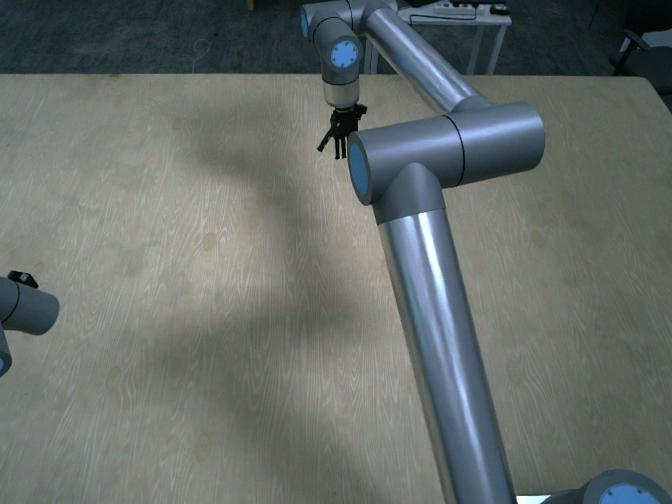

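Call:
{"method": "wait", "body": {
  "seconds": 0.1,
  "cameras": ["cam_high"]
}}

Call:
{"method": "zoom_image", "body": {
  "camera": "cam_high",
  "region": [520, 150, 596, 210]
}}

Scene clock: 3173.80 s.
left_arm: end_effector_position=(+0.5802, -0.0813, +0.1948) hand_measured=(+1.000, -0.352, +0.200, +0.150, -1.000, -1.000) hand_load_n=(+0.5, +4.5, +0.0, +5.0, +0.0, +0.0) hand_stopped_by=(target, target, force, force, target, target) hand_force_limit=0.30 hand_speed=-0.94 end_effector_quat_wxyz=(-0.569, +0.815, -0.081, +0.077) | right_arm: end_effector_position=(+1.0755, +0.5099, +0.3616) hand_measured=(-1.000, -1.000, -1.000, -1.000, -1.000, -1.000) hand_load_n=(+0.0, +0.0, +0.0, +0.0, +0.0, +0.0) hand_stopped_by=(target, target, target, target, target, target) hand_force_limit=0.00 hand_speed=-0.80 end_effector_quat_wxyz=(+0.059, +0.833, -0.550, +0.006)
Joint positions: left_arm=[-0.967 -1.495 2.454 -1.455 5.486 3.468] | right_arm=[0.277 -0.627 0.736 1.545 1.657 -3.266]
Joint torques (N m): left_arm=[-26.5 -88.4 -79.81 2.21 -1.84 -3.74] | right_arm=[10.28 -263.71 -85.75 10.33 5.54 0.59]
Wrist force (N): left_arm=[-1.9 -0.8 4.6] | right_arm=[0.4 0.3 0.5]
Wrist torque (N m): left_arm=[-0.56 0.46 0.32] | right_arm=[0.04 -0.06 0.06]
Wrist force, peak (N): left_arm=[-2.0 -0.3 5.0] | right_arm=[0.4 0.8 1.1]
Hand target: left_arm +0.5802, -0.0813, +0.1948; -0.569, +0.815, -0.081, +0.077 | right_arm +1.0755, +0.5099, +0.3616; +0.059, +0.833, -0.550, +0.006
Off the commanded pose: left_arm 0.000 m, 0 deg | right_arm 0.000 m, 0 deg.
wait: 0.10 s; at rest from the start

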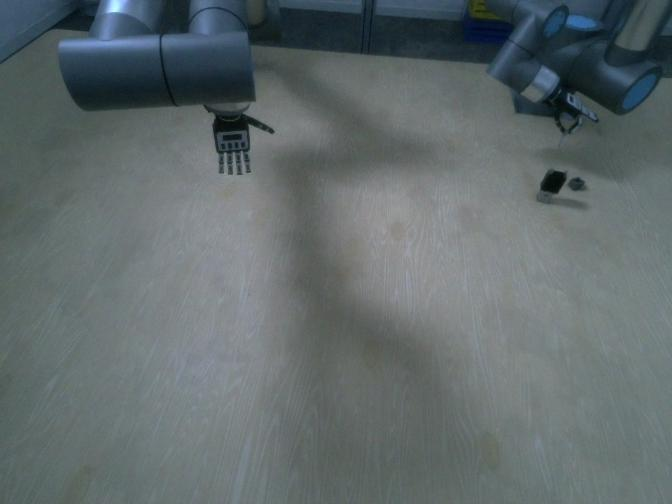

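Scaled by 6.632.

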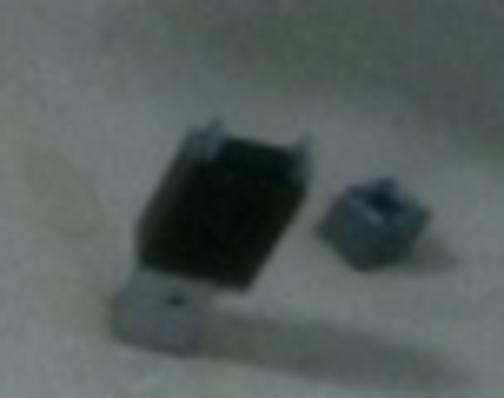

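Call:
{"method": "zoom_image", "body": {
  "camera": "cam_high",
  "region": [532, 164, 572, 206]
}}

Scaled by 12.000.

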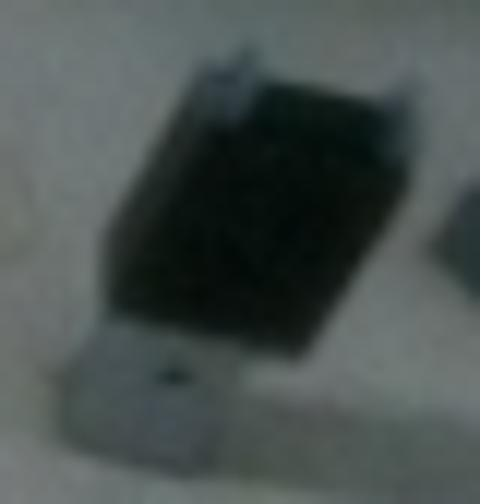

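Call:
{"method": "move", "body": {
  "target": [
    [0.0818,-0.0515,-0.12,0.00244,0.01084,0,1,-0.35,0.35,0.35,-1,-1,0.3,-0.94,0,0,0,0,0,0,-1,-1,-1,-1,-1,-1,0,-0.8],
    [0.0818,-0.0515,-0.2663,0.00244,0.01084,0,1,-0.35,0.35,0.35,-1,-1,0.3,-0.94,0,0,0,0,0,0,-1,-1,-1,-1,-1,-1,0,-0.8]
  ],
  "speed": 0.12,
  "blend": [0.01,0]
}}

Scene clock: 3206.90 s.
left_arm: end_effector_position=(+0.6293, -0.1122, +0.0351) hand_measured=(+1.000, -0.350, +0.200, +0.150, -1.000, -1.000) hand_load_n=(+0.0, +5.0, +0.0, +5.5, +0.0, +0.0) hand_stopped_by=(target, target, force, force, target, target) hand_force_limit=0.30 hand_speed=-0.94 end_effector_quat_wxyz=(-0.571, +0.814, -0.091, +0.063) | right_arm: end_effector_position=(+1.0755, +0.5099, +0.3616) hand_measured=(-1.000, -1.000, -1.000, -1.000, -1.000, -1.000) hand_load_n=(+0.0, +0.0, +0.0, +0.0, +0.0, +0.0) hand_stopped_by=(target, target, target, target, target, target) hand_force_limit=0.00 hand_speed=-0.80 end_effector_quat_wxyz=(+0.059, +0.833, -0.550, +0.006)
Joint positions: left_arm=[-0.924 -1.182 2.444 -1.773 5.513 3.526] | right_arm=[0.277 -0.627 0.736 1.545 1.657 -3.266]
Joint torques (N m): left_arm=[14.36 -94.76 -12.93 -5.21 6.6 5.25] | right_arm=[9.96 -264.2 -88.02 9.51 5.23 1.08]
Wrist force (N): left_arm=[-0.8 -0.7 4.6] | right_arm=[0.5 0.4 0.9]
Wrist torque (N m): left_arm=[-0.60 0.36 -0.15] | right_arm=[0.03 -0.08 0.07]
Wrist force, peak (N): left_arm=[-1.9 -1.3 5.7] | right_arm=[0.3 0.6 1.6]
Hand target: left_arm +0.6293, -0.1122, +0.0350; -0.571, +0.814, -0.091, +0.063 | right_arm +1.0755, +0.5099, +0.3616; +0.059, +0.833, -0.550, +0.006
Off the commanded pose: left_arm 0.000 m, 0 deg | right_arm 0.000 m, 0 deg.
move: done

Call:
{"method": "execute_actions", "body": {
  "actions": [
    [[0,0,-0.020,0,0,0,1,-0.35,0.35,0.35,-1,-1,0.3,-0.94,0,0,0,0,0,0,-1,-1,-1,-1,-1,-1,0,-0.8]]
  ]
}}

Call:
{"method": "execute_actions", "body": {
  "actions": [
    [[0,0,-0.0033,0,0,0,1,-0.35,0.35,0.35,-1,-1,0.3,-0.94,0,0,0,0,0,0,-1,-1,-1,-1,-1,-1,0,-0.8]]
  ]
}}

Call:
{"method": "execute_actions", "body": {
  "actions": [
    [[0,0,-0.0017,0,0,0,1,-0.35,0.35,0.35,-1,-1,0.3,-0.94,0,0,0,0,0,0,-1,-1,-1,-1,-1,-1,0,-0.8]]
  ]
}}

Call:
{"method": "execute_actions", "body": {
  "actions": [
    [[0,0,-0.0017,0,0,0,1,-0.35,0.35,0.35,-1,-1,0.3,-0.94,0,0,0,0,0,0,-1,-1,-1,-1,-1,-1,0,-0.8]]
  ]
}}

Scene clock: 3212.47 s.
left_arm: end_effector_position=(+0.6293, -0.1122, +0.0230) hand_measured=(+1.000, -0.350, +0.200, +0.150, -1.000, -1.000) hand_load_n=(+0.0, +4.5, +0.0, +5.5, +0.0, +0.0) hand_stopped_by=(target, target, force, force, target, target) hand_force_limit=0.30 hand_speed=-0.94 end_effector_quat_wxyz=(-0.571, +0.814, -0.091, +0.063) | right_arm: end_effector_position=(+1.0755, +0.5099, +0.3616) hand_measured=(-1.000, -1.000, -1.000, -1.000, -1.000, -1.000) hand_load_n=(+0.0, +0.0, +0.0, +0.0, +0.0, +0.0) hand_stopped_by=(target, target, target, target, target, target) hand_force_limit=0.00 hand_speed=-0.80 end_effector_quat_wxyz=(+0.059, +0.833, -0.550, +0.006)
Joint positions: left_arm=[-0.924 -1.161 2.447 -1.797 5.513 3.526] | right_arm=[0.277 -0.627 0.736 1.545 1.657 -3.266]
Joint torques (N m): left_arm=[4.31 -92.96 -9.18 -4.88 2.92 -0.71] | right_arm=[11.32 -261.45 -91.59 10.17 5.94 0.47]
Wrist force (N): left_arm=[-1.1 -1.2 5.0] | right_arm=[0.2 0.4 1.1]
Wrist torque (N m): left_arm=[-0.66 0.43 -0.15] | right_arm=[0.01 -0.04 0.05]
Wrist force, peak (N): left_arm=[-0.3 -4.4 3.4] | right_arm=[0.2 0.7 1.6]
Hand target: left_arm +0.6293, -0.1122, +0.0230; -0.571, +0.814, -0.091, +0.063 | right_arm +1.0755, +0.5099, +0.3616; +0.059, +0.833, -0.550, +0.006
Off the commanded pose: left_arm 0.000 m, 0 deg | right_arm 0.000 m, 0 deg.
Step readings (end_effector_position of left_arm | right_arm):
0: (+0.6293, -0.1122, +0.0350) | (+1.0755, +0.5099, +0.3616)
1: (+0.6293, -0.1122, +0.0350) | (+1.0755, +0.5099, +0.3616)
2: (+0.6292, -0.1122, +0.0337) | (+1.0755, +0.5099, +0.3616)
4: (+0.6292, -0.1121, +0.0295) | (+1.0755, +0.5099, +0.3616)
8: (+0.6292, -0.1121, +0.0249) | (+1.0755, +0.5099, +0.3616)
15: (+0.6293, -0.1122, +0.0232) | (+1.0755, +0.5099, +0.3616)

Scene clock: 3213.17 s.
left_arm: end_effector_position=(+0.6293, -0.1122, +0.0210) hand_measured=(+1.000, -0.350, +0.200, +0.150, -1.000, -1.000) hand_load_n=(+0.0, +4.5, +0.0, +5.0, +0.0, +0.0) hand_stopped_by=(target, target, force, force, target, target) hand_force_limit=0.30 hand_speed=-0.94 end_effector_quat_wxyz=(-0.571, +0.814, -0.091, +0.063) | right_arm: end_effector_position=(+1.0755, +0.5099, +0.3616) hand_measured=(-1.000, -1.000, -1.000, -1.000, -1.000, -1.000) hand_load_n=(+0.0, +0.0, +0.0, +0.0, +0.0, +0.0) hand_stopped_by=(target, target, target, target, target, target) hand_force_limit=0.00 hand_speed=-0.80 end_effector_quat_wxyz=(+0.059, +0.833, -0.550, +0.006)
Joint positions: left_arm=[-0.924 -1.158 2.447 -1.801 5.513 3.526] | right_arm=[0.277 -0.627 0.736 1.545 1.657 -3.266]
Joint torques (N m): left_arm=[5.01 -90.23 -9.86 -5.59 2.71 0.78] | right_arm=[10.47 -268.35 -88.68 10.6 5.65 -0.09]
Wrist force (N): left_arm=[-1.0 -2.2 4.4] | right_arm=[0.6 0.2 0.8]
Wrist torque (N m): left_arm=[-0.60 0.40 -0.15] | right_arm=[0.01 -0.09 0.07]
Wrist force, peak (N): left_arm=[-1.3 -2.5 4.6] | right_arm=[0.6 0.3 1.2]
Hand target: left_arm +0.6293, -0.1122, +0.0210; -0.571, +0.814, -0.091, +0.063 | right_arm +1.0755, +0.5099, +0.3616; +0.059, +0.833, -0.550, +0.006
Off the commanded pose: left_arm 0.000 m, 0 deg | right_arm 0.000 m, 0 deg.
Step readings (end_effector_position of left_arm | right_arm):
0: (+0.6293, -0.1122, +0.0230) | (+1.0755, +0.5099, +0.3616)
1: (+0.6293, -0.1122, +0.0230) | (+1.0755, +0.5099, +0.3616)
2: (+0.6293, -0.1122, +0.0228) | (+1.0755, +0.5099, +0.3616)
4: (+0.6293, -0.1122, +0.0221) | (+1.0755, +0.5099, +0.3616)
8: (+0.6293, -0.1122, +0.0213) | (+1.0755, +0.5099, +0.3616)
15: (+0.6293, -0.1122, +0.0211) | (+1.0755, +0.5099, +0.3616)

Scene clock: 3213.87 s.
left_arm: end_effector_position=(+0.6293, -0.1122, +0.0200) hand_measured=(+1.000, -0.350, +0.200, +0.150, -1.000, -1.000) hand_load_n=(+0.0, +3.0, +0.0, +7.0, +0.0, +0.0) hand_stopped_by=(target, target, force, force, target, target) hand_force_limit=0.30 hand_speed=-0.94 end_effector_quat_wxyz=(-0.571, +0.814, -0.091, +0.063) | right_arm: end_effector_position=(+1.0755, +0.5099, +0.3616) hand_measured=(-1.000, -1.000, -1.000, -1.000, -1.000, -1.000) hand_load_n=(+0.0, +0.0, -0.5, +0.0, +0.5, +0.0) hand_stopped_by=(target, target, target, target, target, target) hand_force_limit=0.00 hand_speed=-0.80 end_effector_quat_wxyz=(+0.059, +0.833, -0.550, +0.006)
Joint positions: left_arm=[-0.924 -1.156 2.447 -1.803 5.513 3.526] | right_arm=[0.277 -0.627 0.736 1.545 1.657 -3.266]
Joint torques (N m): left_arm=[5.32 -85.81 -11.69 -7.61 2.93 2.95] | right_arm=[11.01 -262.1 -87.45 10.7 5.9 -0.11]
Wrist force (N): left_arm=[-2.5 -13.7 1.5] | right_arm=[0.3 0.5 1.1]
Wrist torque (N m): left_arm=[-0.55 0.39 -0.14] | right_arm=[0.04 -0.04 0.05]
Wrist force, peak (N): left_arm=[-2.5 -13.9 1.7] | right_arm=[0.5 0.4 1.4]
Hand target: left_arm +0.6293, -0.1122, +0.0200; -0.571, +0.814, -0.091, +0.063 | right_arm +1.0755, +0.5099, +0.3616; +0.059, +0.833, -0.550, +0.006
Off the commanded pose: left_arm 0.000 m, 0 deg | right_arm 0.000 m, 0 deg.
Step readings (end_effector_position of left_arm | right_arm):
0: (+0.6293, -0.1122, +0.0210) | (+1.0755, +0.5099, +0.3616)
1: (+0.6293, -0.1122, +0.0210) | (+1.0755, +0.5099, +0.3616)
2: (+0.6293, -0.1122, +0.0209) | (+1.0755, +0.5099, +0.3616)
4: (+0.6293, -0.1122, +0.0205) | (+1.0755, +0.5099, +0.3616)
8: (+0.6293, -0.1122, +0.0202) | (+1.0755, +0.5099, +0.3616)
15: (+0.6293, -0.1122, +0.0200) | (+1.0755, +0.5099, +0.3616)

Scene clock: 3214.57 s.
left_arm: end_effector_position=(+0.6293, -0.1122, +0.0190) hand_measured=(+1.000, -0.350, +0.200, +0.150, -1.000, -1.000) hand_load_n=(-1.5, +2.0, +3.5, +9.0, +0.0, +0.0) hand_stopped_by=(target, target, force, force, target, target) hand_force_limit=0.30 hand_speed=-0.94 end_effector_quat_wxyz=(-0.571, +0.814, -0.091, +0.063) | right_arm: end_effector_position=(+1.0755, +0.5099, +0.3616) hand_measured=(-1.000, -1.000, -1.000, -1.000, -1.000, -1.000) hand_load_n=(+0.0, +0.0, +0.0, +0.0, +0.0, +0.0) hand_stopped_by=(target, target, target, target, target, target) hand_force_limit=0.00 hand_speed=-0.80 end_effector_quat_wxyz=(+0.059, +0.833, -0.550, +0.006)
Joint positions: left_arm=[-0.924 -1.154 2.448 -1.805 5.513 3.526] | right_arm=[0.277 -0.627 0.736 1.545 1.657 -3.266]
Joint torques (N m): left_arm=[4.21 -85.73 -12.27 -7.49 2.51 4.2] | right_arm=[14.28 -263.03 -88.47 10.03 6.27 0.7]
Wrist force (N): left_arm=[-2.2 -21.2 -0.5] | right_arm=[0.6 0.7 1.4]
Wrist torque (N m): left_arm=[-0.58 0.40 -0.05] | right_arm=[0.05 -0.10 0.08]
Wrist force, peak (N): left_arm=[-3.9 -30.0 -3.0] | right_arm=[0.6 0.7 1.4]
Hand target: left_arm +0.6293, -0.1122, +0.0190; -0.571, +0.814, -0.091, +0.063 | right_arm +1.0755, +0.5099, +0.3616; +0.059, +0.833, -0.550, +0.006
Off the commanded pose: left_arm 0.000 m, 0 deg | right_arm 0.000 m, 0 deg.
Step readings (end_effector_position of left_arm | right_arm):
0: (+0.6293, -0.1122, +0.0200) | (+1.0755, +0.5099, +0.3616)
1: (+0.6293, -0.1122, +0.0200) | (+1.0755, +0.5099, +0.3616)
2: (+0.6293, -0.1122, +0.0199) | (+1.0755, +0.5099, +0.3616)
4: (+0.6293, -0.1122, +0.0195) | (+1.0755, +0.5099, +0.3616)
8: (+0.6293, -0.1122, +0.0191) | (+1.0755, +0.5099, +0.3616)
15: (+0.6293, -0.1122, +0.0190) | (+1.0755, +0.5099, +0.3616)

Call:
{"method": "execute_actions", "body": {
  "actions": [
    [[0,0,0.0017,0,0,0,1,-0.35,0.35,0.35,-1,-1,0.3,-0.94,0,0,0,0,0,0,-1,-1,-1,-1,-1,-1,0,-0.8]]
  ]
}}

Call:
{"method": "execute_actions", "body": {
  "actions": [
    [[0,0,0,0,0,0,1,-0.35,0.18,0.13,-1,-1,0.3,-0.94,0,0,0,0,0,0,-1,-1,-1,-1,-1,-1,0,-0.8]]
  ]
}}

Call:
{"method": "execute_actions", "body": {
  "actions": [
    [[0,0,-0.0033,0,0,0,1,-0.35,0.18,0.13,-1,-1,0.3,-0.94,0,0,0,0,0,0,-1,-1,-1,-1,-1,-1,0,-0.8]]
  ]
}}

Call:
{"method": "execute_actions", "body": {
  "actions": [
    [[0,0,-0.0017,0,0,0,1,-0.35,0.18,0.13,-1,-1,0.3,-0.94,0,0,0,0,0,0,-1,-1,-1,-1,-1,-1,0,-0.8]]
  ]
}}

Scene clock: 3220.80 s.
left_arm: end_effector_position=(+0.6293, -0.1122, +0.0200) hand_measured=(+1.000, -0.352, +0.200, +0.150, -1.000, -1.000) hand_load_n=(+0.0, +7.0, +2.0, +5.5, +0.0, +0.0) hand_stopped_by=(target, target, force, force, target, target) hand_force_limit=0.30 hand_speed=-0.94 end_effector_quat_wxyz=(-0.571, +0.814, -0.091, +0.063) | right_arm: end_effector_position=(+1.0755, +0.5099, +0.3616) hand_measured=(-1.000, -1.000, -1.000, -1.000, -1.000, -1.000) hand_load_n=(+0.0, +0.0, +0.0, +0.0, +0.0, +0.0) hand_stopped_by=(target, target, target, target, target, target) hand_force_limit=0.00 hand_speed=-0.80 end_effector_quat_wxyz=(+0.059, +0.833, -0.550, +0.006)
Joint positions: left_arm=[-0.924 -1.156 2.448 -1.803 5.513 3.526] | right_arm=[0.277 -0.627 0.736 1.545 1.657 -3.266]
Joint torques (N m): left_arm=[1.93 -141.48 -51.51 1.45 3.49 5.08] | right_arm=[10.96 -264.89 -86.99 10.06 5.73 0.34]
Wrist force (N): left_arm=[-1.1 -1.2 5.6] | right_arm=[0.4 0.6 0.9]
Wrist torque (N m): left_arm=[-0.57 0.45 -0.17] | right_arm=[0.06 -0.06 0.07]
Wrist force, peak (N): left_arm=[-2.2 -22.1 -0.5] | right_arm=[0.4 0.8 1.4]
Hand target: left_arm +0.6293, -0.1122, +0.0200; -0.571, +0.814, -0.091, +0.063 | right_arm +1.0755, +0.5099, +0.3616; +0.059, +0.833, -0.550, +0.006
Off the commanded pose: left_arm 0.000 m, 0 deg | right_arm 0.000 m, 0 deg.
Step readings (end_effector_position of left_arm | right_arm):
0: (+0.6293, -0.1122, +0.0190) | (+1.0755, +0.5099, +0.3616)
1: (+0.6293, -0.1122, +0.0190) | (+1.0755, +0.5099, +0.3616)
2: (+0.6292, -0.1122, +0.0191) | (+1.0755, +0.5099, +0.3616)
4: (+0.6292, -0.1121, +0.0194) | (+1.0755, +0.5099, +0.3616)
8: (+0.6292, -0.1121, +0.0198) | (+1.0755, +0.5099, +0.3616)
15: (+0.6292, -0.1122, +0.0199) | (+1.0755, +0.5099, +0.3616)

Scene clock: 3221.50 s.
left_arm: end_effector_position=(+0.6293, -0.1122, +0.0200) hand_measured=(+1.000, -0.350, +0.180, +0.130, -1.000, -1.000) hand_load_n=(+0.0, +1.0, +0.0, +1.5, +0.0, +0.0) hand_stopped_by=(target, target, target, target, target, target) hand_force_limit=0.30 hand_speed=-0.94 end_effector_quat_wxyz=(-0.571, +0.814, -0.091, +0.063) | right_arm: end_effector_position=(+1.0755, +0.5099, +0.3616) hand_measured=(-1.000, -1.000, -1.000, -1.000, -1.000, -1.000) hand_load_n=(+0.0, +0.0, +0.0, +0.0, +0.0, +0.0) hand_stopped_by=(target, target, target, target, target, target) hand_force_limit=0.00 hand_speed=-0.80 end_effector_quat_wxyz=(+0.059, +0.833, -0.550, +0.006)
Joint positions: left_arm=[-0.924 -1.156 2.447 -1.803 5.513 3.526] | right_arm=[0.277 -0.627 0.736 1.545 1.657 -3.266]
Joint torques (N m): left_arm=[3.58 -143.28 -50.96 1.74 3.88 4.97] | right_arm=[9.19 -263.23 -86.73 10.88 6.01 0.21]
Wrist force (N): left_arm=[-1.0 -1.3 5.7] | right_arm=[0.6 0.4 0.9]
Wrist torque (N m): left_arm=[-0.67 0.45 -0.16] | right_arm=[0.03 -0.09 0.07]
Wrist force, peak (N): left_arm=[-1.2 -1.0 5.8] | right_arm=[0.5 0.7 1.3]
Hand target: left_arm +0.6293, -0.1122, +0.0200; -0.571, +0.814, -0.091, +0.063 | right_arm +1.0755, +0.5099, +0.3616; +0.059, +0.833, -0.550, +0.006
Off the commanded pose: left_arm 0.000 m, 0 deg | right_arm 0.000 m, 0 deg.
Step readings (end_effector_position of left_arm | right_arm):
0: (+0.6293, -0.1122, +0.0200) | (+1.0755, +0.5099, +0.3616)
1: (+0.6293, -0.1122, +0.0200) | (+1.0755, +0.5099, +0.3616)
2: (+0.6293, -0.1122, +0.0200) | (+1.0755, +0.5099, +0.3616)
4: (+0.6293, -0.1122, +0.0200) | (+1.0755, +0.5099, +0.3616)
8: (+0.6293, -0.1122, +0.0200) | (+1.0755, +0.5099, +0.3616)
15: (+0.6293, -0.1122, +0.0200) | (+1.0755, +0.5099, +0.3616)

Scene clock: 3222.20 s.
left_arm: end_effector_position=(+0.6293, -0.1122, +0.0180) hand_measured=(+1.000, -0.350, +0.180, +0.130, -1.000, -1.000) hand_load_n=(-2.0, +0.0, +7.5, +8.0, +0.0, +0.0) hand_stopped_by=(target, target, target, target, target, target) hand_force_limit=0.30 hand_speed=-0.94 end_effector_quat_wxyz=(-0.571, +0.814, -0.091, +0.063) | right_arm: end_effector_position=(+1.0755, +0.5099, +0.3616) hand_measured=(-1.000, -1.000, -1.000, -1.000, -1.000, -1.000) hand_load_n=(+0.0, +0.0, +0.0, +0.0, +0.0, +0.0) hand_stopped_by=(target, target, target, target, target, target) hand_force_limit=0.00 hand_speed=-0.80 end_effector_quat_wxyz=(+0.059, +0.833, -0.550, +0.006)
Joint positions: left_arm=[-0.924 -1.152 2.448 -1.807 5.513 3.526] | right_arm=[0.277 -0.627 0.736 1.545 1.657 -3.266]
Joint torques (N m): left_arm=[3 -80.65 -5.82 -7.05 2.83 3.71] | right_arm=[11.9 -263.55 -87.34 10.45 6.3 0.24]
Wrist force (N): left_arm=[-0.5 -20.4 -3.9] | right_arm=[0.5 0.7 0.8]
Wrist torque (N m): left_arm=[-0.67 0.35 0.01] | right_arm=[0.09 -0.08 0.09]
Wrist force, peak (N): left_arm=[-0.2 -20.5 -3.7] | right_arm=[0.6 0.5 1.2]
Hand target: left_arm +0.6293, -0.1122, +0.0180; -0.571, +0.814, -0.091, +0.063 | right_arm +1.0755, +0.5099, +0.3616; +0.059, +0.833, -0.550, +0.006
Off the commanded pose: left_arm 0.000 m, 0 deg | right_arm 0.000 m, 0 deg.
Step readings (end_effector_position of left_arm | right_arm):
0: (+0.6293, -0.1122, +0.0200) | (+1.0755, +0.5099, +0.3616)
1: (+0.6293, -0.1122, +0.0200) | (+1.0755, +0.5099, +0.3616)
2: (+0.6293, -0.1122, +0.0198) | (+1.0755, +0.5099, +0.3616)
4: (+0.6294, -0.1124, +0.0192) | (+1.0755, +0.5099, +0.3616)
8: (+0.6294, -0.1124, +0.0184) | (+1.0755, +0.5099, +0.3616)
15: (+0.6293, -0.1123, +0.0181) | (+1.0755, +0.5099, +0.3616)

Scene clock: 3222.90 s.
left_arm: end_effector_position=(+0.6293, -0.1122, +0.0170) hand_measured=(+1.000, -0.350, +0.180, +0.130, -1.000, -1.000) hand_load_n=(-1.0, +1.5, +4.0, +3.0, +0.0, +0.0) hand_stopped_by=(target, target, target, target, target, target) hand_force_limit=0.30 hand_speed=-0.94 end_effector_quat_wxyz=(-0.571, +0.814, -0.091, +0.063) | right_arm: end_effector_position=(+1.0755, +0.5099, +0.3616) hand_measured=(-1.000, -1.000, -1.000, -1.000, -1.000, -1.000) hand_load_n=(+0.0, +0.0, +0.0, +0.0, +0.0, +0.0) hand_stopped_by=(target, target, target, target, target, target) hand_force_limit=0.00 hand_speed=-0.80 end_effector_quat_wxyz=(+0.059, +0.833, -0.550, +0.006)
Joint positions: left_arm=[-0.924 -1.15 2.448 -1.809 5.513 3.526] | right_arm=[0.277 -0.627 0.736 1.545 1.657 -3.266]
Joint torques (N m): left_arm=[4.06 -85.35 -9.13 -6.32 3.25 2.64] | right_arm=[11.09 -266.58 -87.87 10.08 6.11 -0.16]
Wrist force (N): left_arm=[-1.2 -10.5 2.5] | right_arm=[0.3 0.3 0.8]
Wrist torque (N m): left_arm=[-0.61 0.40 -0.10] | right_arm=[0.01 -0.04 0.05]
Wrist force, peak (N): left_arm=[-2.1 -24.3 -5.8] | right_arm=[0.4 0.6 1.3]
Hand target: left_arm +0.6293, -0.1122, +0.0170; -0.571, +0.814, -0.091, +0.063 | right_arm +1.0755, +0.5099, +0.3616; +0.059, +0.833, -0.550, +0.006
Off the commanded pose: left_arm 0.000 m, 0 deg | right_arm 0.000 m, 0 deg.
Step readings (end_effector_position of left_arm | right_arm):
0: (+0.6293, -0.1122, +0.0180) | (+1.0755, +0.5099, +0.3616)
1: (+0.6293, -0.1122, +0.0180) | (+1.0755, +0.5099, +0.3616)
2: (+0.6293, -0.1122, +0.0179) | (+1.0755, +0.5099, +0.3616)
4: (+0.6293, -0.1122, +0.0176) | (+1.0755, +0.5099, +0.3616)
8: (+0.6292, -0.1122, +0.0171) | (+1.0755, +0.5099, +0.3616)
15: (+0.6293, -0.1122, +0.0170) | (+1.0755, +0.5099, +0.3616)


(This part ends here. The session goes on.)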